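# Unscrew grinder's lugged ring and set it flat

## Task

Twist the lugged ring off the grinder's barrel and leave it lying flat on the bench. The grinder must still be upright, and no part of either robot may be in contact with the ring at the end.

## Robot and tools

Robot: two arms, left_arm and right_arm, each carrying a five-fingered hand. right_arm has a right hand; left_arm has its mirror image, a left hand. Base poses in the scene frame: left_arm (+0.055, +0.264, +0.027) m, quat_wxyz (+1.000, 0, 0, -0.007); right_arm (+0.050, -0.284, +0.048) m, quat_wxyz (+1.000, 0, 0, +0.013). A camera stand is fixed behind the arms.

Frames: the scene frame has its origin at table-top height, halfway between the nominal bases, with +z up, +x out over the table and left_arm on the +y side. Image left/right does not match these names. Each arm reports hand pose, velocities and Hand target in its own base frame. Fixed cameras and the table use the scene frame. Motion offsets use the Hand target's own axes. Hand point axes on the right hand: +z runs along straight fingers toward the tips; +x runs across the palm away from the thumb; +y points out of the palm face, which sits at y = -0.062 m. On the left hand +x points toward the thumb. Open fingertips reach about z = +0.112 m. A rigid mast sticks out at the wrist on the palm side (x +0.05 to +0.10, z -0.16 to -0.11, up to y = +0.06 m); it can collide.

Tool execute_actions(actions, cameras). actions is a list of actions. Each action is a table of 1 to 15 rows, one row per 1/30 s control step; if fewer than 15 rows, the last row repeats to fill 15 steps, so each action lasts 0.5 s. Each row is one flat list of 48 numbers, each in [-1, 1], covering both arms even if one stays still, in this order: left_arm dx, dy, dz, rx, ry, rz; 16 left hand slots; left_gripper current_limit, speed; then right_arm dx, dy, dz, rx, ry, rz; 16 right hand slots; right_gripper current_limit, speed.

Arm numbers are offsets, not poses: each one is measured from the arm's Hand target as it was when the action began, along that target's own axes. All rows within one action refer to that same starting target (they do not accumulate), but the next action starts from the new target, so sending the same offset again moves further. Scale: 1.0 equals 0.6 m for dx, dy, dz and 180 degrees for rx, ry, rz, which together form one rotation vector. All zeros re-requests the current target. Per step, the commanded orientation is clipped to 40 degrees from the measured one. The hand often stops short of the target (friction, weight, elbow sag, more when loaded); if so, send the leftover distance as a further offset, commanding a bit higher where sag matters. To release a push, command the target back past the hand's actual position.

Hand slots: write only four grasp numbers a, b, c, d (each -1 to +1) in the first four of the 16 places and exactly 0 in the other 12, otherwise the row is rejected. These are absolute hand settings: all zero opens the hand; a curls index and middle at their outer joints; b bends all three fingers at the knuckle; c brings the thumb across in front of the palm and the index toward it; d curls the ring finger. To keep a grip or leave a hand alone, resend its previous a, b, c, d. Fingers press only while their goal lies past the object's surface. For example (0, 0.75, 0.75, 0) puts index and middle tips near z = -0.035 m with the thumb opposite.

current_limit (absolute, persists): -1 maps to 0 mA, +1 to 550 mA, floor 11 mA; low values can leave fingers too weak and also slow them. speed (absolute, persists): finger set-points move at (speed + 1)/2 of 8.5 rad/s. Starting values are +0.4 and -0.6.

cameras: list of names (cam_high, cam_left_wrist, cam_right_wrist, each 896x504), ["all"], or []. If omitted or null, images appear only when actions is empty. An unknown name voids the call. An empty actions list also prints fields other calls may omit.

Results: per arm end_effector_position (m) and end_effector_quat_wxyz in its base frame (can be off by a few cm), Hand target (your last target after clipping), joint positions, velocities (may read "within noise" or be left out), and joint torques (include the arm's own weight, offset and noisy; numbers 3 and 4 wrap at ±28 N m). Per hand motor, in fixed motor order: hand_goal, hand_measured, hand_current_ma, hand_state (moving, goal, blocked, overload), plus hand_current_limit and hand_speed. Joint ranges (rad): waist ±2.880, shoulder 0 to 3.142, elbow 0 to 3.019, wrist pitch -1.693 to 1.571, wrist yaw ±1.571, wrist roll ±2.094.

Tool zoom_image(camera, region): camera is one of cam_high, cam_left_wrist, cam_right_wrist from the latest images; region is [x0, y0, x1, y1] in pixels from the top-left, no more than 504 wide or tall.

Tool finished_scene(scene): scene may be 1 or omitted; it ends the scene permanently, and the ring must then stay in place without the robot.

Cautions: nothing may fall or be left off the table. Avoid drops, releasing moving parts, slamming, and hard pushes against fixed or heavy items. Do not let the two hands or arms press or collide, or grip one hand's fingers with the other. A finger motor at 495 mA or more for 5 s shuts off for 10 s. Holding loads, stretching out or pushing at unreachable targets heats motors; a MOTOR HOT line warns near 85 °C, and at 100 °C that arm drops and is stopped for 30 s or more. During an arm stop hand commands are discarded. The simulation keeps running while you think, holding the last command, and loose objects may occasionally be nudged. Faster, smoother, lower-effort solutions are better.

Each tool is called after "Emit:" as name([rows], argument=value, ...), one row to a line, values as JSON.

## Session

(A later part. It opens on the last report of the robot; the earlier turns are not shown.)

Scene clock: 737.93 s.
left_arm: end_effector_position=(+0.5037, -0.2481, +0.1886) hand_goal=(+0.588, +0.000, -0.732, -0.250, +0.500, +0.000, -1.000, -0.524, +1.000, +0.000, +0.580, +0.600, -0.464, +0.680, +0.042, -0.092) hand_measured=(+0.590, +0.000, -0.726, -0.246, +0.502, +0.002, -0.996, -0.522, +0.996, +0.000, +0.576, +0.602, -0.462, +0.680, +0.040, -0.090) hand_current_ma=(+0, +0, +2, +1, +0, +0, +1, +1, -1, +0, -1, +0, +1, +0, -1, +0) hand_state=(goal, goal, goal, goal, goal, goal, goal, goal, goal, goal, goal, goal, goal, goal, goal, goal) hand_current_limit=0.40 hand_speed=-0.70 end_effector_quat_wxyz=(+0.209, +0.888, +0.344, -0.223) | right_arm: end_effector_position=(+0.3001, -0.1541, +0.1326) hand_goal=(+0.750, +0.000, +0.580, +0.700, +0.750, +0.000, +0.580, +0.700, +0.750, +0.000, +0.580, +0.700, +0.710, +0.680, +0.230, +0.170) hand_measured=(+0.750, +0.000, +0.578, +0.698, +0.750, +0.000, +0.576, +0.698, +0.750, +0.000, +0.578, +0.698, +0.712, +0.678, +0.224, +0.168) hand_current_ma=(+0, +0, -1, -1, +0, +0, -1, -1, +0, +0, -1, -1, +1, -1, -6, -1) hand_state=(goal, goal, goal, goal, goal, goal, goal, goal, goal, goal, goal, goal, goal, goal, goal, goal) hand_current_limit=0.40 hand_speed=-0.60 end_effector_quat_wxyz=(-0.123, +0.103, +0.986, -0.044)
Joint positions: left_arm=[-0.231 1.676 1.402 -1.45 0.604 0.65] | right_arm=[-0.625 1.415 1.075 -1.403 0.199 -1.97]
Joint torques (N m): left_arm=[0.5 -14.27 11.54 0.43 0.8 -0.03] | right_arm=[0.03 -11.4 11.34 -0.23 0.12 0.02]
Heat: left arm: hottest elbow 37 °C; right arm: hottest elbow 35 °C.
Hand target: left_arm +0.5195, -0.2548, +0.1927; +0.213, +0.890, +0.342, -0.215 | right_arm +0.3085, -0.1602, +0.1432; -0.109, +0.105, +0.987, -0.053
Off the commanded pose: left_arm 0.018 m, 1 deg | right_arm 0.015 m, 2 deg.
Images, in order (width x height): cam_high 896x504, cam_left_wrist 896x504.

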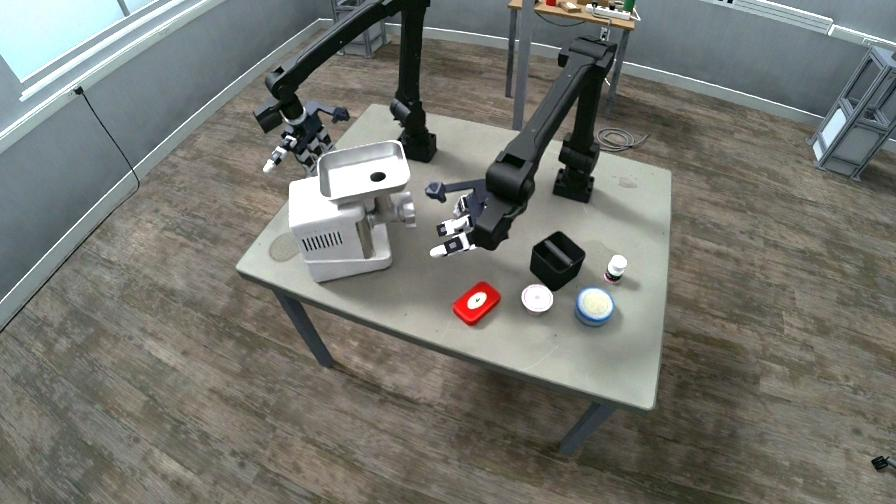

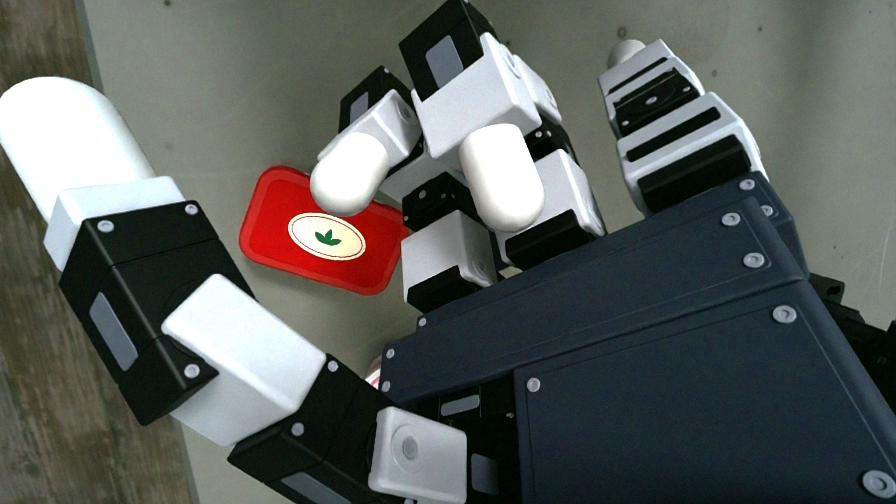

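Emit:
execute_actions([
  [[0.001,0.036,0.0104,0,0,0, 1,0,0.75,0,0,0,0,0,0,0,0,0,0,0,0,0,0.4,-0.7, 0,0,0,0,0,0, 0,0,0,0,0,0,0,0,0,0,0,0,0,0,0,0,0.4,-0.6]],
  [[0,0.036,0.0104,0,0,0, 1,0,0.75,0,0,0,0,0,0,0,0,0,0,0,0,0,0.4,-0.7, 0,0,0,0,0,0, 0,0,0,0,0,0,0,0,0,0,0,0,0,0,0,0,0.4,-0.6]],
  [[0,0.055,0.0157,0,0,0, 1,0,0.75,0,0,0,0,0,0,0,0,0,0,0,0,0,0.4,-0.7, 0,0,0,0,0,0, 0,0,0,0,0,0,0,0,0,0,0,0,0,0,0,0,0.4,-0.6]],
], cameras=["cam_high","cam_left_wrist"])

Emit:
zoom_image(camera="cam_high", region=[360, 130, 520, 270])

Emit:
zoom_image(camera="cam_left_wrist", region=[500, 0, 896, 250])

Scene clock: 749.20 s.
left_arm: end_effector_position=(+0.5553, -0.3087, +0.1904) hand_goal=(+0.588, +0.000, -0.732, -0.250, +0.500, +0.000, -1.000, -0.524, +1.000, +0.000, +0.580, +0.600, -0.464, +0.680, +0.042, -0.092) hand_measured=(+0.590, +0.000, -0.726, -0.246, +0.502, +0.002, -0.996, -0.522, +0.998, +0.000, +0.576, +0.602, -0.462, +0.680, +0.040, -0.090) hand_current_ma=(+0, +0, +2, +1, +0, +0, +1, +1, -1, +0, -1, +0, +1, +0, -1, +0) hand_state=(goal, goal, goal, goal, goal, goal, goal, goal, goal, goal, goal, goal, goal, goal, goal, goal) hand_current_limit=0.40 hand_speed=-0.70 end_effector_quat_wxyz=(+0.210, +0.889, +0.344, -0.219) | right_arm: end_effector_position=(+0.3001, -0.1541, +0.1326) hand_goal=(+0.750, +0.000, +0.580, +0.700, +0.750, +0.000, +0.580, +0.700, +0.750, +0.000, +0.580, +0.700, +0.710, +0.680, +0.230, +0.170) hand_measured=(+0.750, +0.000, +0.578, +0.698, +0.750, +0.000, +0.576, +0.698, +0.750, +0.000, +0.578, +0.698, +0.712, +0.678, +0.224, +0.168) hand_current_ma=(+0, +0, -1, -1, +0, +0, -1, -1, +0, +0, -1, -1, +1, -1, -6, -1) hand_state=(goal, goal, goal, goal, goal, goal, goal, goal, goal, goal, goal, goal, goal, goal, goal, goal) hand_current_limit=0.40 hand_speed=-0.60 end_effector_quat_wxyz=(-0.123, +0.103, +0.986, -0.044)
Joint positions: left_arm=[-0.317 1.826 1.613 -1.441 0.611 0.542] | right_arm=[-0.625 1.415 1.075 -1.403 0.199 -1.97]
Joint torques (N m): left_arm=[-0.03 -16.73 11.85 0.31 0.86 -0.04] | right_arm=[0.26 -11.4 11.32 -0.2 0.12 0.02]
Heat: left arm: hottest elbow 37 °C; right arm: hottest elbow 35 °C.
Hand target: left_arm +0.5682, -0.3174, +0.1922; +0.213, +0.890, +0.342, -0.215 | right_arm +0.3085, -0.1602, +0.1432; -0.109, +0.105, +0.987, -0.053
Off the commanded pose: left_arm 0.016 m, 1 deg | right_arm 0.015 m, 2 deg.
Images, in order (width x height): cam_high 896x504, cam_left_wrist 896x504.

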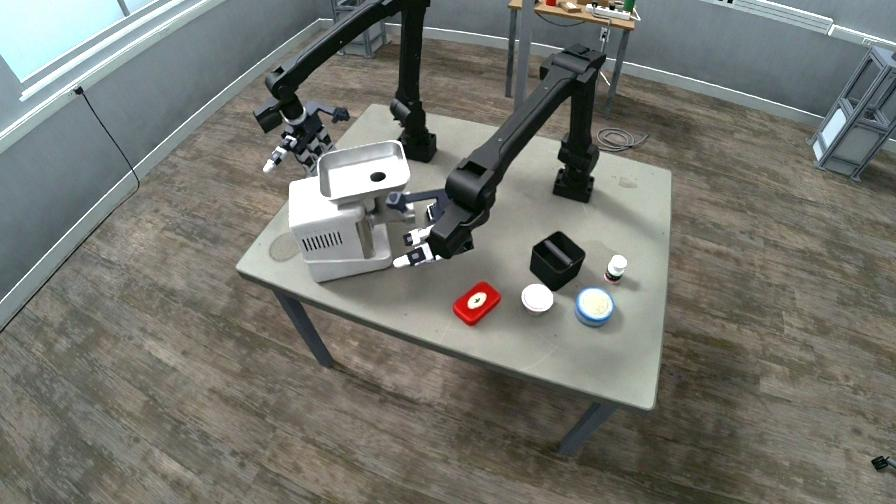

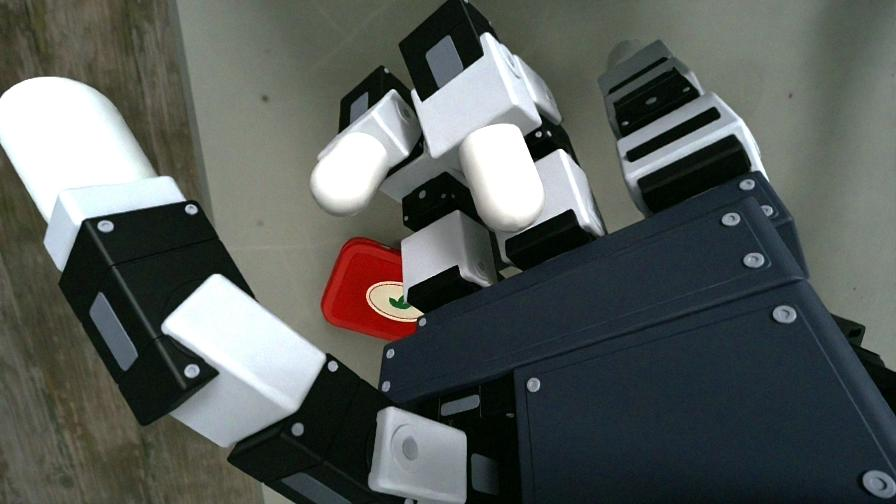

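Scaled by 3.150 from the camera's 896x504 image, which has a finer 1280x720 frame.

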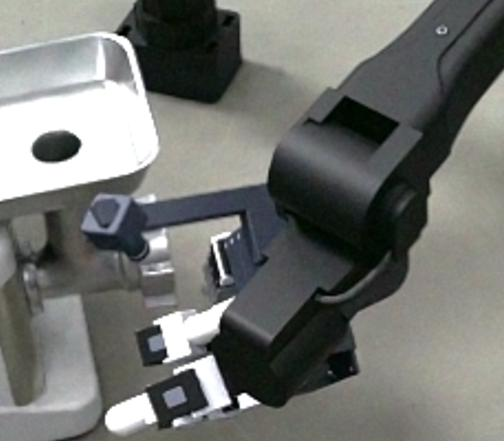

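Scaled by 1.273 from the camera's 896x504 image, which has a finer 1280x720 frame.

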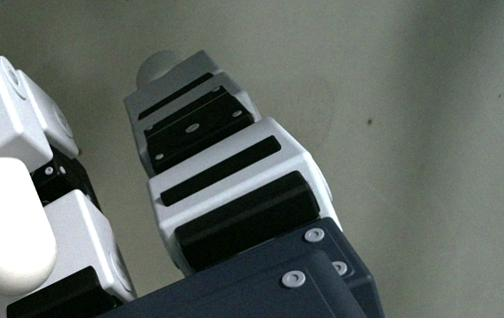

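Emit:
execute_actions([
  [[-0.002,0.035,0.0138,0,0,0, 1,0,0.75,0,0,0,0,0,0,0,0,0,0,0,0,0,0.4,-0.7, 0,0,0,0,0,0, 0,0,0,0,0,0,0,0,0,0,0,0,0,0,0,0,0.4,-0.6]],
  [[-0.002,0.035,0.0138,0,0,0, 1,0,0.75,0,0,0,0,0,0,0,0,0,0,0,0,0,0.4,-0.7, 0,0,0,0,0,0, 0,0,0,0,0,0,0,0,0,0,0,0,0,0,0,0,0.4,-0.6]],
], cameras=["cam_high","cam_left_wrist"])

Emit:
zoom_image(camera="cam_high", region=[370, 160, 470, 270])

Scene clock: 758.97 s.
left_arm: end_effector_position=(+0.5820, -0.3448, +0.1897) hand_goal=(+0.588, +0.000, -0.732, -0.250, +0.500, +0.000, -1.000, -0.524, +1.000, +0.000, +0.580, +0.600, -0.464, +0.680, +0.042, -0.092) hand_measured=(+0.590, +0.000, -0.726, -0.246, +0.502, +0.002, -0.996, -0.522, +0.998, +0.000, +0.576, +0.602, -0.462, +0.680, +0.040, -0.090) hand_current_ma=(+0, +0, +2, +1, +0, +0, +1, +1, -1, +0, -1, +0, +1, +0, -1, +0) hand_state=(goal, goal, goal, goal, goal, goal, goal, goal, goal, goal, goal, goal, goal, goal, goal, goal) hand_current_limit=0.40 hand_speed=-0.70 end_effector_quat_wxyz=(+0.212, +0.889, +0.344, -0.216) | right_arm: end_effector_position=(+0.3001, -0.1541, +0.1326) hand_goal=(+0.750, +0.000, +0.580, +0.700, +0.750, +0.000, +0.580, +0.700, +0.750, +0.000, +0.580, +0.700, +0.710, +0.680, +0.230, +0.170) hand_measured=(+0.750, +0.000, +0.578, +0.698, +0.750, +0.000, +0.576, +0.698, +0.750, +0.000, +0.578, +0.698, +0.712, +0.678, +0.224, +0.168) hand_current_ma=(+0, +0, -1, -1, +0, +0, -1, -1, +0, +0, -1, -1, +1, -1, -6, -1) hand_state=(goal, goal, goal, goal, goal, goal, goal, goal, goal, goal, goal, goal, goal, goal, goal, goal) hand_current_limit=0.40 hand_speed=-0.60 end_effector_quat_wxyz=(-0.123, +0.103, +0.986, -0.044)
Joint positions: left_arm=[-0.362 1.915 1.741 -1.441 0.613 0.483] | right_arm=[-0.625 1.415 1.075 -1.403 0.199 -1.97]
Joint torques (N m): left_arm=[-0.09 -18.32 12.05 0.16 0.86 0.01] | right_arm=[0.09 -11.4 11.32 -0.16 0.13 0.04]
Heat: left arm: hottest elbow 38 °C; right arm: hottest elbow 35 °C.
Hand target: left_arm +0.5920, -0.3558, +0.1896; +0.213, +0.890, +0.342, -0.215 | right_arm +0.3085, -0.1602, +0.1432; -0.109, +0.105, +0.987, -0.053
Off the commanded pose: left_arm 0.015 m, 0 deg | right_arm 0.015 m, 2 deg.
Images, in order (width x height): cam_high 896x504, cam_left_wrist 896x504.

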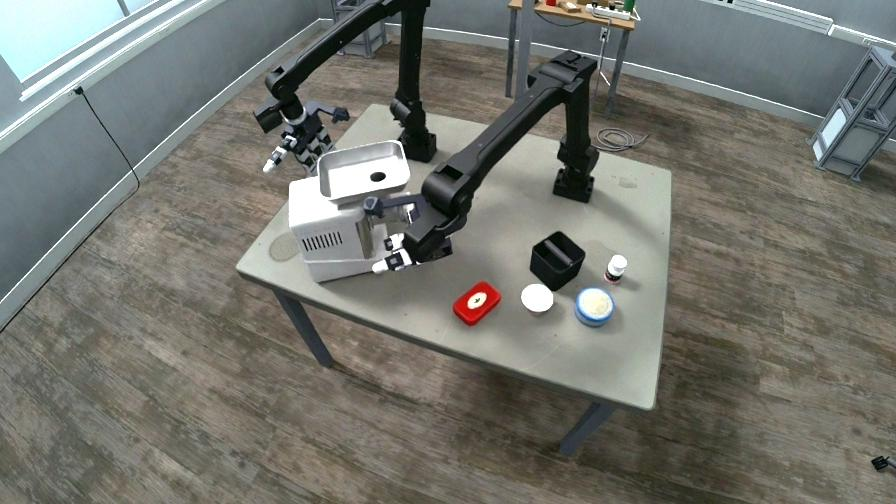

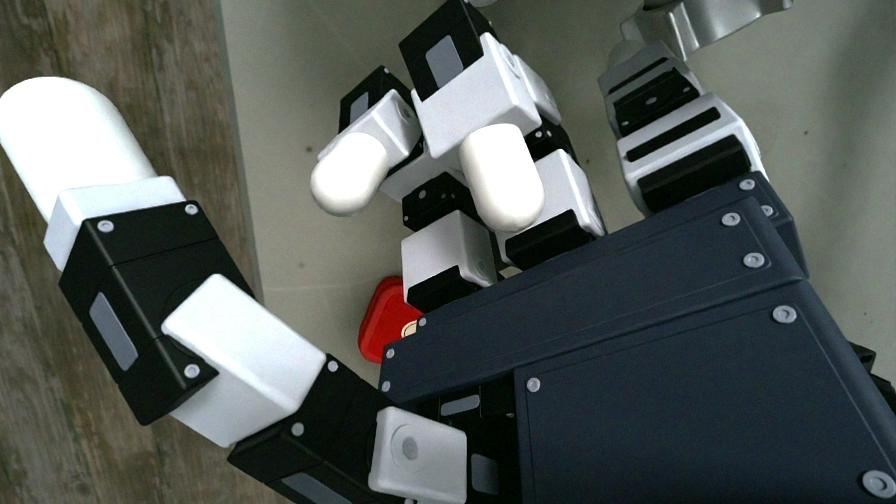

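Scaled by 4.582 from the camera's 896x504 image, which has a finer 1280x720 frame.

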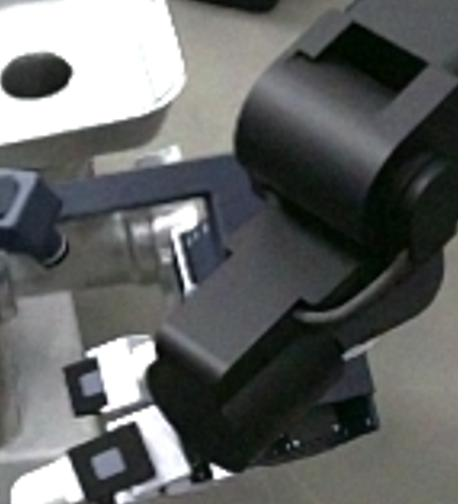

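Now the wrist camera sees the ring near the fingertip.

Emit:
zoom_image(camera="cam_left_wrist", region=[560, 0, 840, 160])

Scaled by 1.800 from the camera's 896x504 image, which has a finer 1280x720 frame.

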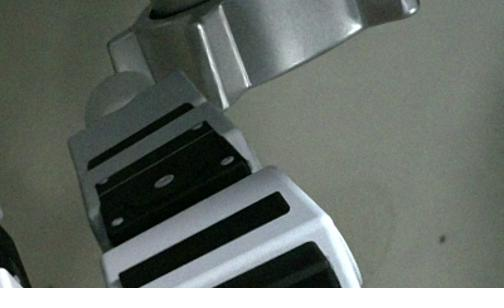

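Emit:
execute_actions([
  [[-0.0158,-0.0027,0.0095,0,0,0, 1,0,0.75,0,0,0,0,0,0,0,0,0,0,0,0,0,0.4,-0.7, 0,0,0,0,0,0, 0,0,0,0,0,0,0,0,0,0,0,0,0,0,0,0,0.4,-0.6]],
], cameras=["cam_left_wrist"])

Emit:
zoom_image(camera="cam_left_wrist", region=[560, 0, 840, 160])

Scene clock: 777.10 s.
left_arm: end_effector_position=(+0.5775, -0.3523, +0.1888) hand_goal=(+0.588, +0.000, -0.732, -0.250, +0.500, +0.000, -1.000, -0.524, +1.000, +0.000, +0.580, +0.600, -0.464, +0.680, +0.042, -0.092) hand_measured=(+0.590, +0.000, -0.726, -0.246, +0.502, +0.002, -0.996, -0.522, +0.998, +0.000, +0.576, +0.602, -0.462, +0.680, +0.040, -0.090) hand_current_ma=(+0, +0, +2, +1, +0, +0, +1, +1, -1, +0, -1, +0, +1, +0, -1, +0) hand_state=(goal, goal, goal, goal, goal, goal, goal, goal, goal, goal, goal, goal, goal, goal, goal, goal) hand_current_limit=0.40 hand_speed=-0.70 end_effector_quat_wxyz=(+0.208, +0.888, +0.346, -0.219) | right_arm: end_effector_position=(+0.3001, -0.1541, +0.1326) hand_goal=(+0.750, +0.000, +0.580, +0.700, +0.750, +0.000, +0.580, +0.700, +0.750, +0.000, +0.580, +0.700, +0.710, +0.680, +0.230, +0.170) hand_measured=(+0.750, +0.000, +0.578, +0.698, +0.750, +0.000, +0.576, +0.698, +0.750, +0.000, +0.578, +0.698, +0.712, +0.678, +0.224, +0.168) hand_current_ma=(+0, +0, -1, -1, +0, +0, -1, -1, +0, +0, -1, -1, +1, -1, -6, -1) hand_state=(goal, goal, goal, goal, goal, goal, goal, goal, goal, goal, goal, goal, goal, goal, goal, goal) hand_current_limit=0.40 hand_speed=-0.60 end_effector_quat_wxyz=(-0.123, +0.103, +0.986, -0.044)
Joint positions: left_arm=[-0.377 1.915 1.741 -1.441 0.613 0.465] | right_arm=[-0.625 1.415 1.075 -1.403 0.199 -1.97]
Joint torques (N m): left_arm=[0.15 -20.01 10.26 0.83 0.88 -0.12] | right_arm=[0.03 -11.34 11.34 -0.14 0.12 0.03]
Heat: left arm: hottest elbow 38 °C; right arm: hottest elbow 35 °C.
Hand target: left_arm +0.5831, -0.3627, +0.1896; +0.213, +0.890, +0.342, -0.215 | right_arm +0.3085, -0.1602, +0.1432; -0.109, +0.105, +0.987, -0.053
Off the commanded pose: left_arm 0.012 m, 1 deg | right_arm 0.015 m, 2 deg.
Images, in order (width x height): cam_left_wrist 896x504.

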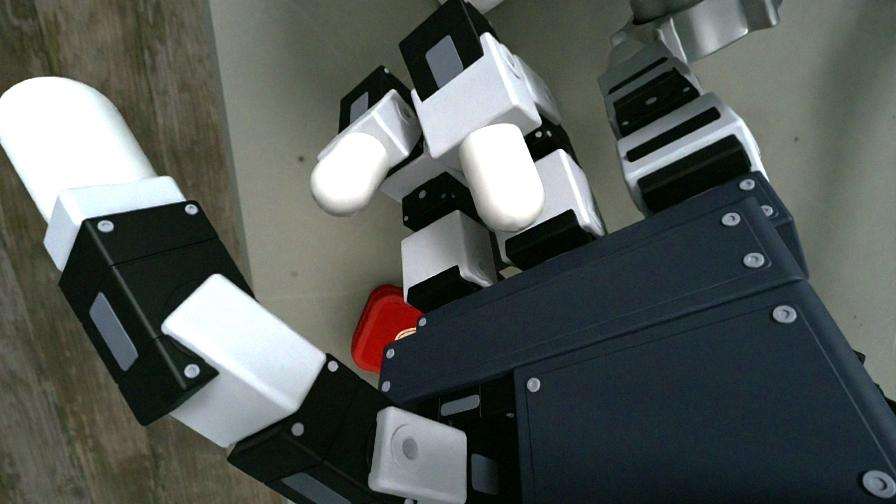

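Scaled by 1.800 from the camera's 896x504 image, which has a finer 1280x720 frame.

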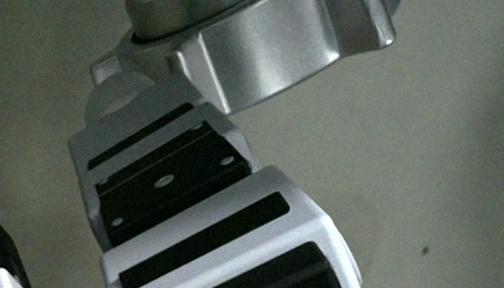

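Emit:
execute_actions([
  [[0,-0.016,-0.0046,0,0,0, 1,0,0.75,0,0,0,0,0,0,0,0,0,0,0,0,0,0.4,-0.7, 0,0,0,0,0,0, 0,0,0,0,0,0,0,0,0,0,0,0,0,0,0,0,0.4,-0.6]],
  [[0.0088,-0.0039,0.0136,0,0,0, 1,0,0.75,0,0,0,0,0,0,0,0,0,0,0,0,0,0.4,-0.7, 0,0,0,0,0,0, 0,0,0,0,0,0,0,0,0,0,0,0,0,0,0,0,0.4,-0.6]],
], cameras=["cam_left_wrist"])

Emit:
zoom_image(camera="cam_left_wrist", region=[560, 0, 840, 160])

Scene clock: 789.50 s.
left_arm: end_effector_position=(+0.5775, -0.3522, +0.1810) hand_goal=(+0.588, +0.000, -0.732, -0.250, +0.500, +0.000, -1.000, -0.524, +1.000, +0.000, +0.580, +0.600, -0.464, +0.680, +0.042, -0.092) hand_measured=(+0.590, +0.000, -0.726, -0.246, +0.502, +0.002, -0.996, -0.522, +0.998, +0.000, +0.576, +0.602, -0.462, +0.680, +0.040, -0.090) hand_current_ma=(+0, +0, +2, +1, +0, +0, +1, +1, -1, +0, -1, +0, +1, +0, -1, +0) hand_state=(goal, goal, goal, goal, goal, goal, goal, goal, goal, goal, goal, goal, goal, goal, goal, goal) hand_current_limit=0.40 hand_speed=-0.70 end_effector_quat_wxyz=(+0.211, +0.889, +0.345, -0.217) | right_arm: end_effector_position=(+0.3001, -0.1541, +0.1326) hand_goal=(+0.750, +0.000, +0.580, +0.700, +0.750, +0.000, +0.580, +0.700, +0.750, +0.000, +0.580, +0.700, +0.710, +0.680, +0.230, +0.170) hand_measured=(+0.750, +0.000, +0.578, +0.698, +0.750, +0.000, +0.576, +0.698, +0.750, +0.000, +0.578, +0.698, +0.712, +0.678, +0.224, +0.168) hand_current_ma=(+0, +0, -1, -1, +0, +0, -1, -1, +0, +0, -1, -1, +1, -1, -6, -1) hand_state=(goal, goal, goal, goal, goal, goal, goal, goal, goal, goal, goal, goal, goal, goal, goal, goal) hand_current_limit=0.40 hand_speed=-0.60 end_effector_quat_wxyz=(-0.123, +0.103, +0.986, -0.044)
Joint positions: left_arm=[-0.377 1.915 1.719 -1.412 0.613 0.465] | right_arm=[-0.625 1.415 1.075 -1.403 0.199 -1.97]
Joint torques (N m): left_arm=[0.56 -21.3 7.99 0.84 0.84 0.06] | right_arm=[0.21 -11.4 11.32 -0.25 0.13 0.04]
Heat: left arm: hottest elbow 37 °C; right arm: hottest elbow 35 °C.
Hand target: left_arm +0.5769, -0.3547, +0.1796; +0.213, +0.890, +0.342, -0.215 | right_arm +0.3085, -0.1602, +0.1432; -0.109, +0.105, +0.987, -0.053
Off the commanded pose: left_arm 0.003 m, 0 deg | right_arm 0.015 m, 2 deg.
Images, in order (width x height): cam_left_wrist 896x504.

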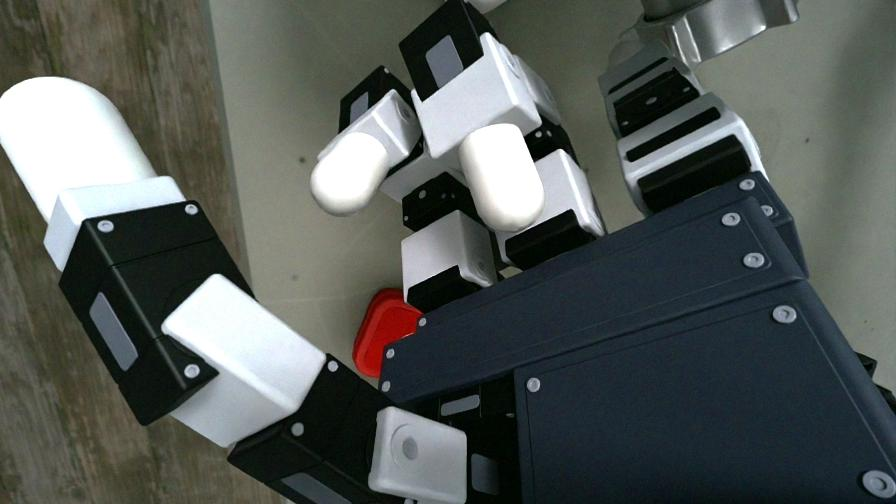

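Scaled by 1.800 from the camera's 896x504 image, which has a finer 1280x720 frame.

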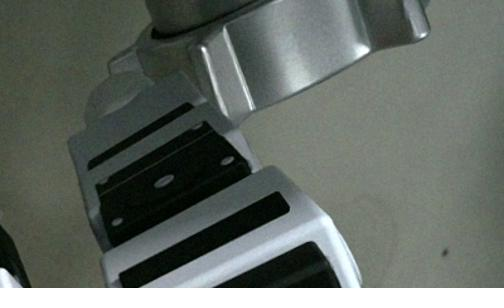

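Emit:
execute_actions([
  [[-0.0158,-0.0107,0.0072,0,0,0, 1,0,0.75,0,0,0,0,0,0,0,0,0,0,0,0,0,0.4,-0.7, 0,0,0,0,0,0, 0,0,0,0,0,0,0,0,0,0,0,0,0,0,0,0,0.4,-0.6]],
], cameras=["cam_left_wrist"])

Emit:
zoom_image(camera="cam_left_wrist", region=[560, 0, 840, 160])

Scene clock: 797.90 s.
left_arm: end_effector_position=(+0.5699, -0.3496, +0.1720) hand_goal=(+0.588, +0.000, -0.732, -0.250, +0.500, +0.000, -1.000, -0.524, +1.000, +0.000, +0.580, +0.600, -0.464, +0.680, +0.042, -0.092) hand_measured=(+0.590, +0.000, -0.726, -0.246, +0.502, +0.002, -0.996, -0.522, +0.998, +0.000, +0.576, +0.602, -0.462, +0.680, +0.040, -0.090) hand_current_ma=(+0, +0, +2, +1, +0, +0, +1, +1, -1, +0, -1, +0, +1, +0, -1, +0) hand_state=(goal, goal, goal, goal, goal, goal, goal, goal, goal, goal, goal, goal, goal, goal, goal, goal) hand_current_limit=0.40 hand_speed=-0.70 end_effector_quat_wxyz=(+0.208, +0.888, +0.347, -0.220) | right_arm: end_effector_position=(+0.3001, -0.1541, +0.1326) hand_goal=(+0.750, +0.000, +0.580, +0.700, +0.750, +0.000, +0.580, +0.700, +0.750, +0.000, +0.580, +0.700, +0.710, +0.680, +0.230, +0.170) hand_measured=(+0.750, +0.000, +0.578, +0.698, +0.750, +0.000, +0.576, +0.698, +0.750, +0.000, +0.578, +0.698, +0.712, +0.678, +0.224, +0.168) hand_current_ma=(+0, +0, -1, -1, +0, +0, -1, -1, +0, +0, -1, -1, +1, -1, -6, -1) hand_state=(goal, goal, goal, goal, goal, goal, goal, goal, goal, goal, goal, goal, goal, goal, goal, goal) hand_current_limit=0.40 hand_speed=-0.60 end_effector_quat_wxyz=(-0.123, +0.103, +0.986, -0.044)
Joint positions: left_arm=[-0.378 1.902 1.677 -1.389 0.613 0.461] | right_arm=[-0.625 1.415 1.075 -1.403 0.199 -1.97]
Joint torques (N m): left_arm=[-0.26 -22.36 7.66 0.8 0.87 -0.05] | right_arm=[0.09 -11.28 11.36 -0.2 0.12 0.03]
Heat: left arm: hottest elbow 37 °C; right arm: hottest elbow 35 °C.
Hand target: left_arm +0.5652, -0.3575, +0.1799; +0.213, +0.890, +0.342, -0.215 | right_arm +0.3085, -0.1602, +0.1432; -0.109, +0.105, +0.987, -0.053
Off the commanded pose: left_arm 0.012 m, 1 deg | right_arm 0.015 m, 2 deg.
Images, in order (width x height): cam_left_wrist 896x504.

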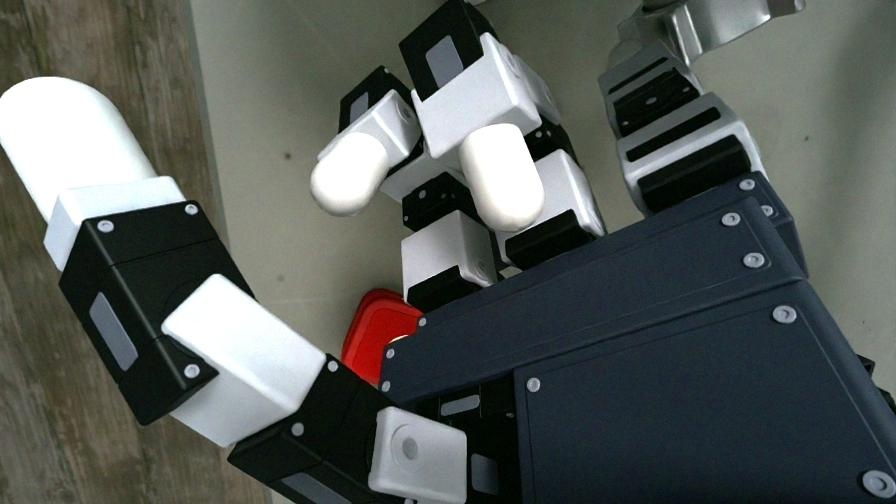

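Scaled by 1.800 from the camera's 896x504 image, which has a finer 1280x720 frame.

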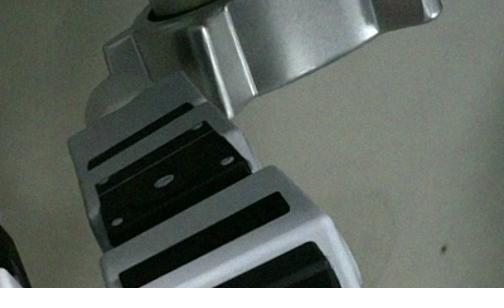

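Emit:
execute_actions([
  [[-0.004,-0.0088,0.0153,0,0,0, 1,0,0.75,0,0,0,0,0,0,0,0,0,0,0,0,0,0.4,-0.7, 0,0,0,0,0,0, 0,0,0,0,0,0,0,0,0,0,0,0,0,0,0,0,0.4,-0.6]],
], cameras=["cam_left_wrist"])

Emit:
zoom_image(camera="cam_left_wrist", region=[560, 0, 840, 160])

Scene clock: 827.17 s.
left_arm: end_effector_position=(+0.5621, -0.3529, +0.1635) hand_goal=(+0.588, +0.000, -0.732, -0.250, +0.500, +0.000, -1.000, -0.524, +1.000, +0.000, +0.580, +0.600, -0.464, +0.680, +0.042, -0.092) hand_measured=(+0.590, +0.000, -0.726, -0.246, +0.502, +0.002, -0.996, -0.522, +0.998, +0.002, +0.578, +0.602, -0.462, +0.680, +0.040, -0.090) hand_current_ma=(+0, +0, +2, +1, +0, +0, +1, +1, +0, +0, +0, +0, +1, +0, -1, +0) hand_state=(goal, goal, goal, goal, goal, goal, goal, goal, goal, goal, goal, goal, goal, goal, goal, goal) hand_current_limit=0.40 hand_speed=-0.70 end_effector_quat_wxyz=(+0.207, +0.888, +0.347, -0.220) | right_arm: end_effector_position=(+0.3001, -0.1541, +0.1326) hand_goal=(+0.750, +0.000, +0.580, +0.700, +0.750, +0.000, +0.580, +0.700, +0.750, +0.000, +0.580, +0.700, +0.710, +0.680, +0.230, +0.170) hand_measured=(+0.750, +0.000, +0.578, +0.698, +0.750, +0.000, +0.576, +0.698, +0.750, +0.000, +0.578, +0.698, +0.712, +0.678, +0.224, +0.168) hand_current_ma=(+0, +0, -1, -1, +0, +0, -1, -1, +0, +0, -1, -1, +1, -1, -6, -1) hand_state=(goal, goal, goal, goal, goal, goal, goal, goal, goal, goal, goal, goal, goal, goal, goal, goal) hand_current_limit=0.40 hand_speed=-0.60 end_effector_quat_wxyz=(-0.123, +0.103, +0.986, -0.044)
Joint positions: left_arm=[-0.388 1.891 1.639 -1.357 0.613 0.45] | right_arm=[-0.625 1.415 1.075 -1.403 0.199 -1.97]
Joint torques (N m): left_arm=[-0.26 -22.07 7.84 0.88 0.86 -0.04] | right_arm=[-0.09 -11.52 11.3 -0.16 0.11 0.04]
Heat: left arm: hottest elbow 37 °C; right arm: hottest elbow 35 °C.
Hand target: left_arm +0.5576, -0.3599, +0.1721; +0.213, +0.890, +0.342, -0.215 | right_arm +0.3085, -0.1602, +0.1432; -0.109, +0.105, +0.987, -0.053
Off the commanded pose: left_arm 0.012 m, 1 deg | right_arm 0.015 m, 2 deg.
Images, in order (width x height): cam_left_wrist 896x504.

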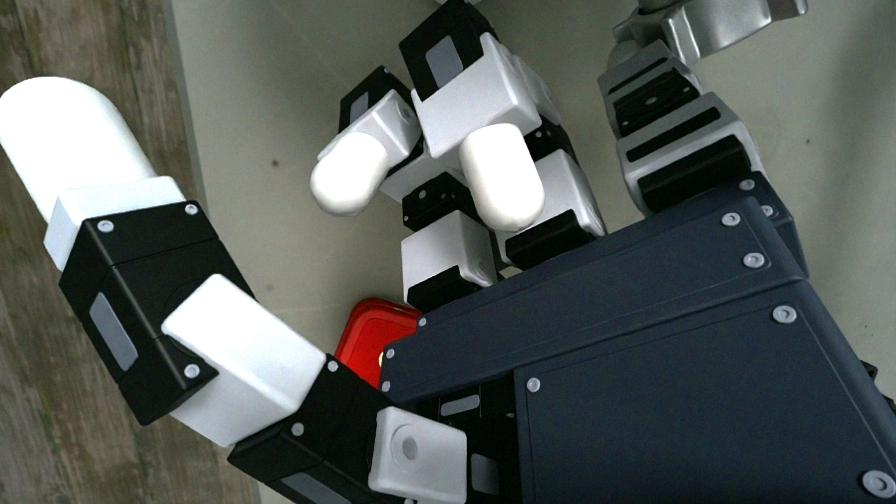

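Scaled by 1.800 from the camera's 896x504 image, which has a finer 1280x720 frame.

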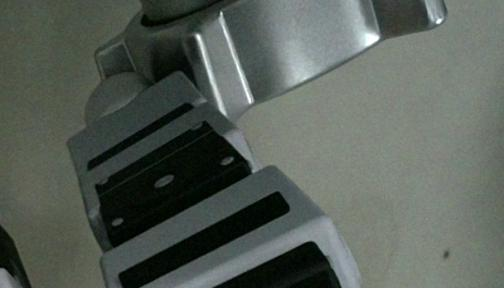

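Emit:
execute_actions([
  [[0.0032,-0.0048,0.017,0,0,0, 1,0,0.75,0,0,0,0,0,0,0,0,0,0,0,0,0,0.4,-0.7, 0,0,0,0,0,0, 0,0,0,0,0,0,0,0,0,0,0,0,0,0,0,0,0.4,-0.6]],
], cameras=["cam_left_wrist"])

Emit:
zoom_image(camera="cam_left_wrist", region=[560, 0, 840, 160])

Scene clock: 831.57 s.
left_arm: end_effector_position=(+0.5593, -0.3544, +0.1560) hand_goal=(+0.588, +0.000, -0.732, -0.250, +0.500, +0.000, -1.000, -0.524, +1.000, +0.000, +0.580, +0.600, -0.464, +0.680, +0.042, -0.092) hand_measured=(+0.590, +0.000, -0.726, -0.246, +0.502, +0.002, -0.996, -0.522, +0.998, +0.002, +0.578, +0.602, -0.462, +0.680, +0.040, -0.090) hand_current_ma=(+0, +0, +2, +1, +0, +0, +1, +1, +0, +0, +0, +0, +1, +0, -1, +0) hand_state=(goal, goal, goal, goal, goal, goal, goal, goal, goal, goal, goal, goal, goal, goal, goal, goal) hand_current_limit=0.40 hand_speed=-0.70 end_effector_quat_wxyz=(+0.209, +0.888, +0.347, -0.219) | right_arm: end_effector_position=(+0.3001, -0.1541, +0.1326) hand_goal=(+0.750, +0.000, +0.580, +0.700, +0.750, +0.000, +0.580, +0.700, +0.750, +0.000, +0.580, +0.700, +0.710, +0.680, +0.230, +0.170) hand_measured=(+0.750, +0.000, +0.578, +0.698, +0.750, +0.000, +0.576, +0.698, +0.750, +0.000, +0.578, +0.698, +0.712, +0.678, +0.224, +0.168) hand_current_ma=(+0, +0, -1, -1, +0, +0, -1, -1, +0, +0, -1, -1, +1, -1, -6, -1) hand_state=(goal, goal, goal, goal, goal, goal, goal, goal, goal, goal, goal, goal, goal, goal, goal, goal) hand_current_limit=0.40 hand_speed=-0.60 end_effector_quat_wxyz=(-0.123, +0.103, +0.986, -0.044)
Joint positions: left_arm=[-0.393 1.888 1.613 -1.326 0.614 0.442] | right_arm=[-0.625 1.415 1.075 -1.403 0.199 -1.97]
Joint torques (N m): left_arm=[-0.44 -21.89 7.69 0.87 0.85 -0.06] | right_arm=[-0.03 -11.4 11.26 -0.18 0.12 0.02]
Heat: left arm: hottest elbow 36 °C; right arm: hottest elbow 35 °C.
Hand target: left_arm +0.5545, -0.3624, +0.1622; +0.213, +0.890, +0.342, -0.215 | right_arm +0.3085, -0.1602, +0.1432; -0.109, +0.105, +0.987, -0.053
Off the commanded pose: left_arm 0.011 m, 1 deg | right_arm 0.015 m, 2 deg.
Images, in order (width x height): cam_left_wrist 896x504.

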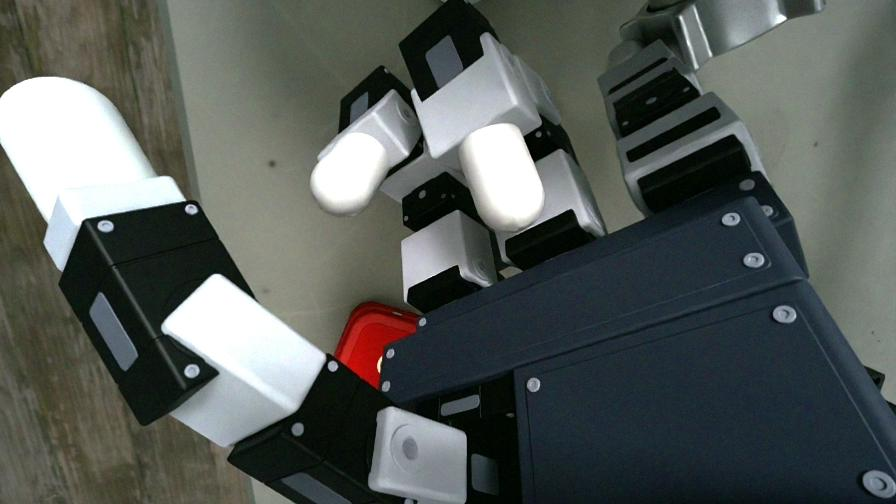

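Scaled by 1.800 from the camera's 896x504 image, which has a finer 1280x720 frame.

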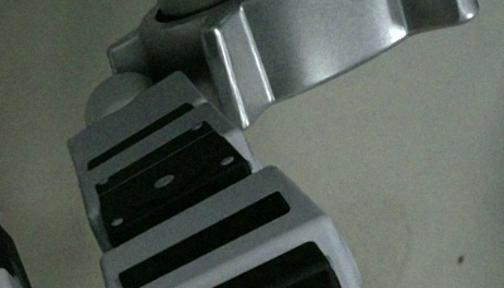

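Emit:
execute_actions([
  [[-0.0028,-0.0054,0.0186,0,0,0, 1,0,0.75,0,0,0,0,0,0,0,0,0,0,0,0,0,0.4,-0.7, 0,0,0,0,0,0, 0,0,0,0,0,0,0,0,0,0,0,0,0,0,0,0,0.4,-0.6]],
], cameras=["cam_left_wrist"])

Emit:
zoom_image(camera="cam_left_wrist", region=[560, 0, 840, 160])

Scene clock: 835.07 s.
left_arm: end_effector_position=(+0.5593, -0.3540, +0.1558) hand_goal=(+0.588, +0.000, -0.732, -0.250, +0.500, +0.000, -1.000, -0.524, +1.000, +0.000, +0.580, +0.600, -0.464, +0.680, +0.042, -0.092) hand_measured=(+0.590, +0.000, -0.726, -0.246, +0.502, +0.002, -0.996, -0.522, +1.000, +0.006, +0.582, +0.602, -0.462, +0.680, +0.040, -0.090) hand_current_ma=(+0, +0, +2, +1, +0, +0, +1, +1, +0, +2, +1, +0, +1, +0, -1, +0) hand_state=(goal, goal, goal, goal, goal, goal, goal, goal, goal, goal, goal, goal, goal, goal, goal, goal) hand_current_limit=0.40 hand_speed=-0.70 end_effector_quat_wxyz=(+0.216, +0.887, +0.350, -0.212) | right_arm: end_effector_position=(+0.3001, -0.1541, +0.1326) hand_goal=(+0.750, +0.000, +0.580, +0.700, +0.750, +0.000, +0.580, +0.700, +0.750, +0.000, +0.580, +0.700, +0.710, +0.680, +0.230, +0.170) hand_measured=(+0.750, +0.000, +0.578, +0.698, +0.750, +0.000, +0.576, +0.698, +0.750, +0.000, +0.578, +0.698, +0.712, +0.678, +0.224, +0.168) hand_current_ma=(+0, +0, -1, -1, +0, +0, -1, -1, +0, +0, -1, -1, +1, -1, -6, -1) hand_state=(goal, goal, goal, goal, goal, goal, goal, goal, goal, goal, goal, goal, goal, goal, goal, goal) hand_current_limit=0.40 hand_speed=-0.60 end_effector_quat_wxyz=(-0.123, +0.103, +0.986, -0.044)
Joint positions: left_arm=[-0.393 1.876 1.59 -1.291 0.615 0.428] | right_arm=[-0.625 1.415 1.075 -1.403 0.199 -1.97]
Joint torques (N m): left_arm=[-1.32 -21.07 7.3 0.84 0.79 -0.06] | right_arm=[0.21 -11.28 11.29 -0.27 0.11 0.03]
Heat: left arm: hottest elbow 36 °C; right arm: hottest elbow 35 °C.
Hand target: left_arm +0.5483, -0.3670, +0.1533; +0.213, +0.890, +0.342, -0.215 | right_arm +0.3085, -0.1602, +0.1432; -0.109, +0.105, +0.987, -0.053
Off the commanded pose: left_arm 0.017 m, 1 deg | right_arm 0.015 m, 2 deg.
Images, in order (width x height): cam_left_wrist 896x504.

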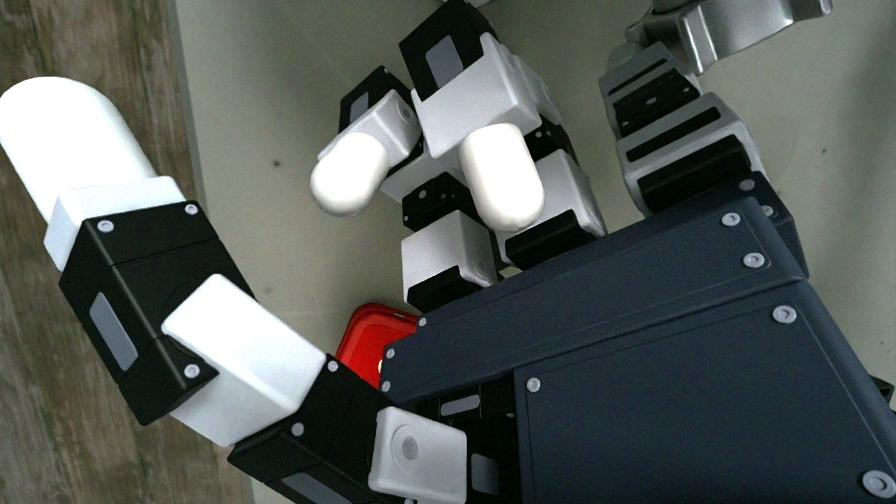

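Scaled by 1.800 from the camera's 896x504 image, which has a finer 1280x720 frame.

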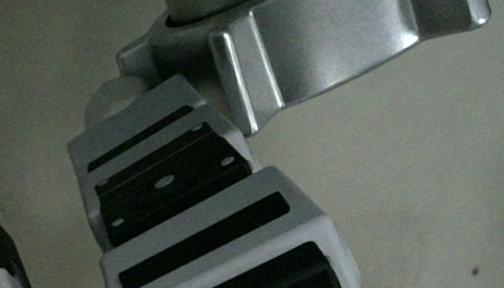

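Emit:
execute_actions([
  [[0.0208,-0.0052,0.0182,0,-0.0267,-0.0077, 1,0,0.75,0,0,0,0,0,0,0,0,0,0,0,0,0,0.6,-0.7, 0,0,0,0,0,0, 0,0,0,0,0,0,0,0,0,0,0,0,0,0,0,0,0.4,-0.6]],
  [[0.0208,-0.0052,0.0182,0,-0.0267,-0.0077, 1,0,0.75,0,0,0,0,0,0,0,0,0,0,0,0,0,0.6,-0.7, 0,0,0,0,0,0, 0,0,0,0,0,0,0,0,0,0,0,0,0,0,0,0,0.4,-0.6]],
], cameras=["cam_left_wrist","cam_high"])

Emit:
zoom_image(camera="cam_left_wrist", region=[560, 0, 840, 160])

Scene clock: 844.70 s.
left_arm: end_effector_position=(+0.5596, -0.3507, +0.1431) hand_goal=(+0.588, +0.000, -0.732, -0.250, +0.500, +0.000, -1.000, -0.524, +1.000, +0.000, +0.580, +0.600, -0.464, +0.680, +0.042, -0.092) hand_measured=(+0.590, +0.000, -0.726, -0.246, +0.502, +0.002, -0.996, -0.522, +1.000, +0.052, +0.588, +0.602, -0.460, +0.680, +0.040, -0.090) hand_current_ma=(+0, +0, +2, +1, +0, +0, +1, +1, +0, +54, +3, +0, +1, +0, -1, +0) hand_state=(goal, goal, goal, goal, goal, goal, goal, goal, goal, blocked, goal, goal, goal, goal, goal, goal) hand_current_limit=0.60 hand_speed=-0.70 end_effector_quat_wxyz=(+0.251, +0.860, +0.349, -0.276) | right_arm: end_effector_position=(+0.3001, -0.1541, +0.1326) hand_goal=(+0.750, +0.000, +0.580, +0.700, +0.750, +0.000, +0.580, +0.700, +0.750, +0.000, +0.580, +0.700, +0.710, +0.680, +0.230, +0.170) hand_measured=(+0.750, +0.000, +0.578, +0.698, +0.750, +0.000, +0.576, +0.698, +0.750, +0.000, +0.578, +0.698, +0.712, +0.678, +0.224, +0.168) hand_current_ma=(+0, +0, -1, -1, +0, +0, -1, -1, +0, +0, -1, -1, +1, -1, -6, -1) hand_state=(goal, goal, goal, goal, goal, goal, goal, goal, goal, goal, goal, goal, goal, goal, goal, goal) hand_current_limit=0.40 hand_speed=-0.60 end_effector_quat_wxyz=(-0.123, +0.103, +0.986, -0.044)
Joint positions: left_arm=[-0.356 1.925 1.59 -1.324 0.759 0.48] | right_arm=[-0.625 1.415 1.075 -1.403 0.199 -1.97]
Joint torques (N m): left_arm=[-0.67 -17.08 8.83 -0.21 1.06 0.2] | right_arm=[-0.03 -11.4 11.3 -0.21 0.12 0.04]
Heat: left arm: hottest elbow 36 °C; right arm: hottest elbow 35 °C.
Hand target: left_arm +0.5545, -0.3621, +0.1203; +0.235, +0.860, +0.345, -0.294 | right_arm +0.3085, -0.1602, +0.1432; -0.109, +0.105, +0.987, -0.053
Off the commanded pose: left_arm 0.026 m, 3 deg | right_arm 0.015 m, 2 deg.
Images, in order (width x height): cam_high 896x504, cam_left_wrist 896x504.

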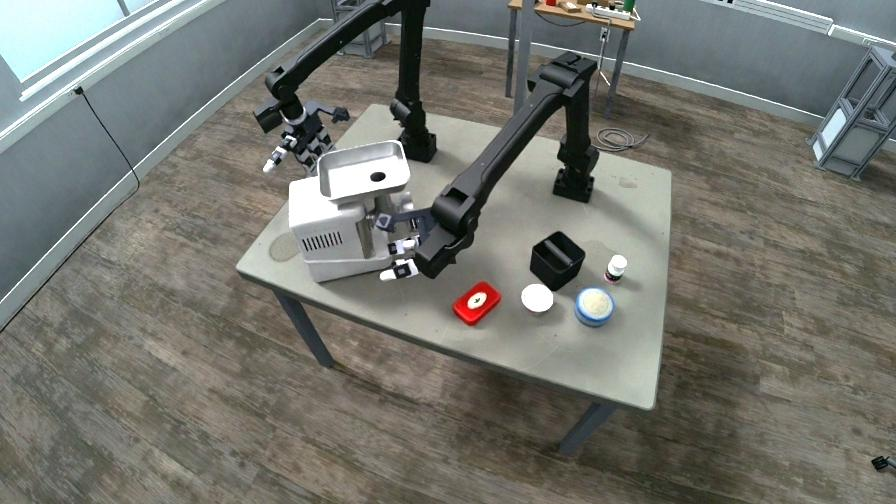

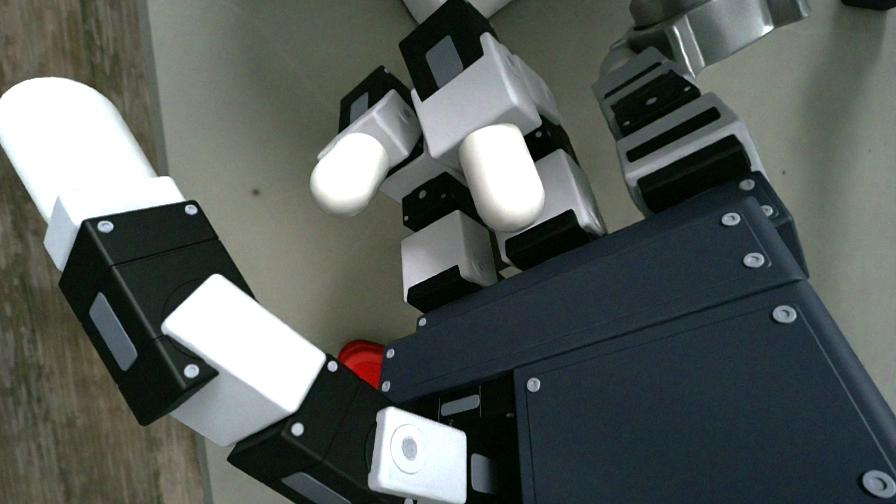

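Scaled by 1.800 from the camera's 896x504 image, which has a finer 1280x720 frame.

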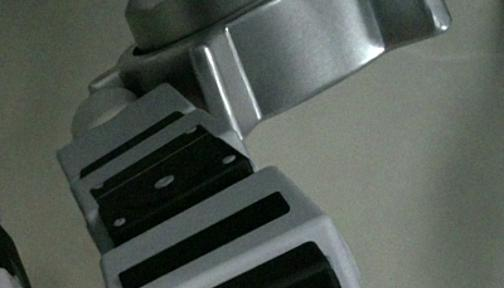

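Emit:
zoom_image(camera="cam_high", region=[365, 180, 465, 280])

Scaled by 5.040 from the camera's 896x504 image, which has a finer 1280x720 frame.

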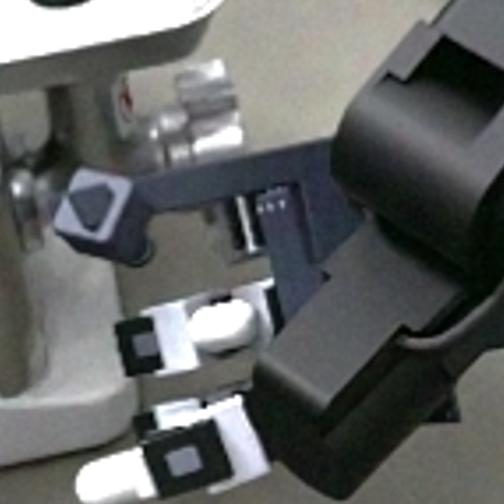

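Emit:
zoom_image(camera="cam_high", region=[385, 185, 430, 230])

Scaled by 11.200 from the camera's 896x504 image, which has a finer 1280x720 frame.

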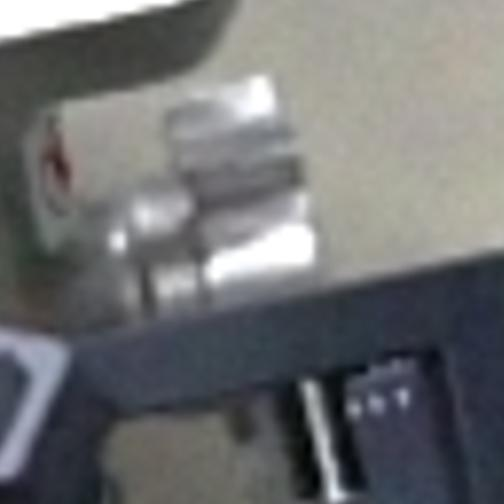

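Emit:
execute_actions([
  [[0,-0.0047,0.016,0,0,0, 1,0,0.75,0,0,0,0,0,0,0,0,0,0,0,0,0,0.8,-0.7, 0,0,0,0,0,0, 0,0,0,0,0,0,0,0,0,0,0,0,0,0,0,0,0.4,-0.6]],
], cameras=["cam_left_wrist","cam_high"])

Emit:
zoom_image(camera="cam_left_wrist", region=[560, 0, 840, 160])

Scene clock: 869.93 s.
left_arm: end_effector_position=(+0.5611, -0.3512, +0.1437) hand_goal=(+0.588, +0.000, -0.732, -0.250, +0.500, +0.000, -1.000, -0.524, +1.000, +0.000, +0.580, +0.600, -0.464, +0.680, +0.042, -0.092) hand_measured=(+0.590, +0.000, -0.726, -0.246, +0.502, +0.002, -0.996, -0.522, +1.000, +0.052, +0.588, +0.602, -0.460, +0.680, +0.040, -0.090) hand_current_ma=(+0, +0, +2, +1, +0, +0, +1, +1, +0, +54, +3, +0, +1, +0, -1, +0) hand_state=(goal, goal, goal, goal, goal, goal, goal, goal, goal, blocked, goal, goal, goal, goal, goal, goal) hand_current_limit=0.80 hand_speed=-0.70 end_effector_quat_wxyz=(+0.253, +0.861, +0.347, -0.273) | right_arm: end_effector_position=(+0.3001, -0.1541, +0.1326) hand_goal=(+0.750, +0.000, +0.580, +0.700, +0.750, +0.000, +0.580, +0.700, +0.750, +0.000, +0.580, +0.700, +0.710, +0.680, +0.230, +0.170) hand_measured=(+0.750, +0.000, +0.578, +0.698, +0.750, +0.000, +0.576, +0.698, +0.750, +0.000, +0.578, +0.698, +0.712, +0.678, +0.224, +0.168) hand_current_ma=(+0, +0, -1, -1, +0, +0, -1, -1, +0, +0, -1, -1, +1, -1, -6, -1) hand_state=(goal, goal, goal, goal, goal, goal, goal, goal, goal, goal, goal, goal, goal, goal, goal, goal) hand_current_limit=0.40 hand_speed=-0.60 end_effector_quat_wxyz=(-0.123, +0.103, +0.986, -0.044)
Joint positions: left_arm=[-0.356 1.925 1.59 -1.316 0.759 0.481] | right_arm=[-0.625 1.415 1.075 -1.403 0.199 -1.97]
Joint torques (N m): left_arm=[-1.61 -17.2 6.95 0.57 1.09 0.02] | right_arm=[-0.03 -11.4 11.32 -0.13 0.11 0.01]
Heat: left arm: hottest elbow 37 °C; right arm: hottest elbow 35 °C.
Hand target: left_arm +0.5491, -0.3661, +0.1128; +0.235, +0.860, +0.345, -0.294 | right_arm +0.3085, -0.1602, +0.1432; -0.109, +0.105, +0.987, -0.053
Off the commanded pose: left_arm 0.036 m, 3 deg | right_arm 0.015 m, 2 deg.
Images, in order (width x height): cam_high 896x504, cam_left_wrist 896x504.

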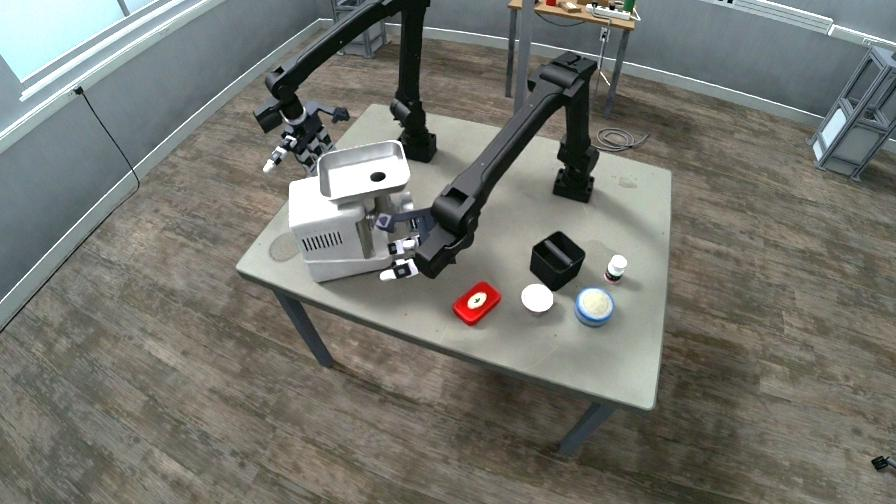

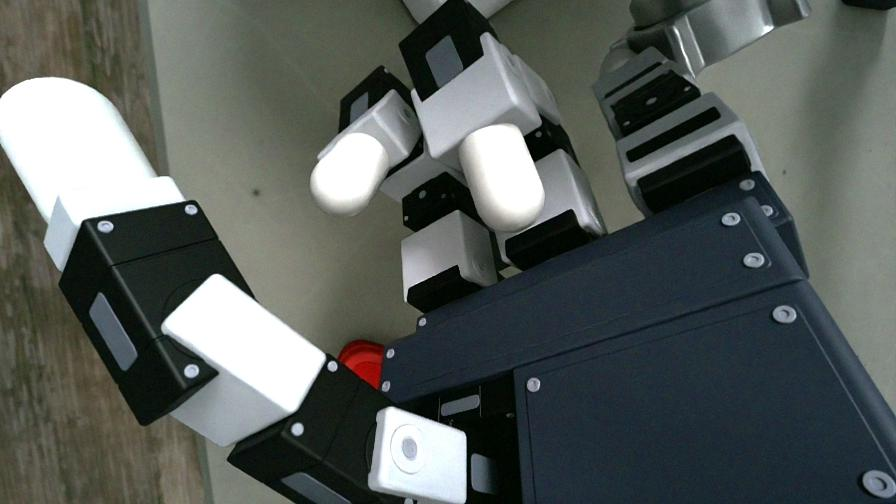

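Scaled by 1.800 from the camera's 896x504 image, which has a finer 1280x720 frame.

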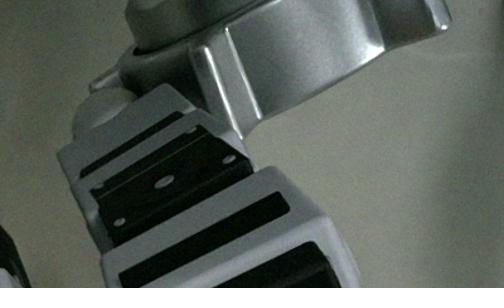

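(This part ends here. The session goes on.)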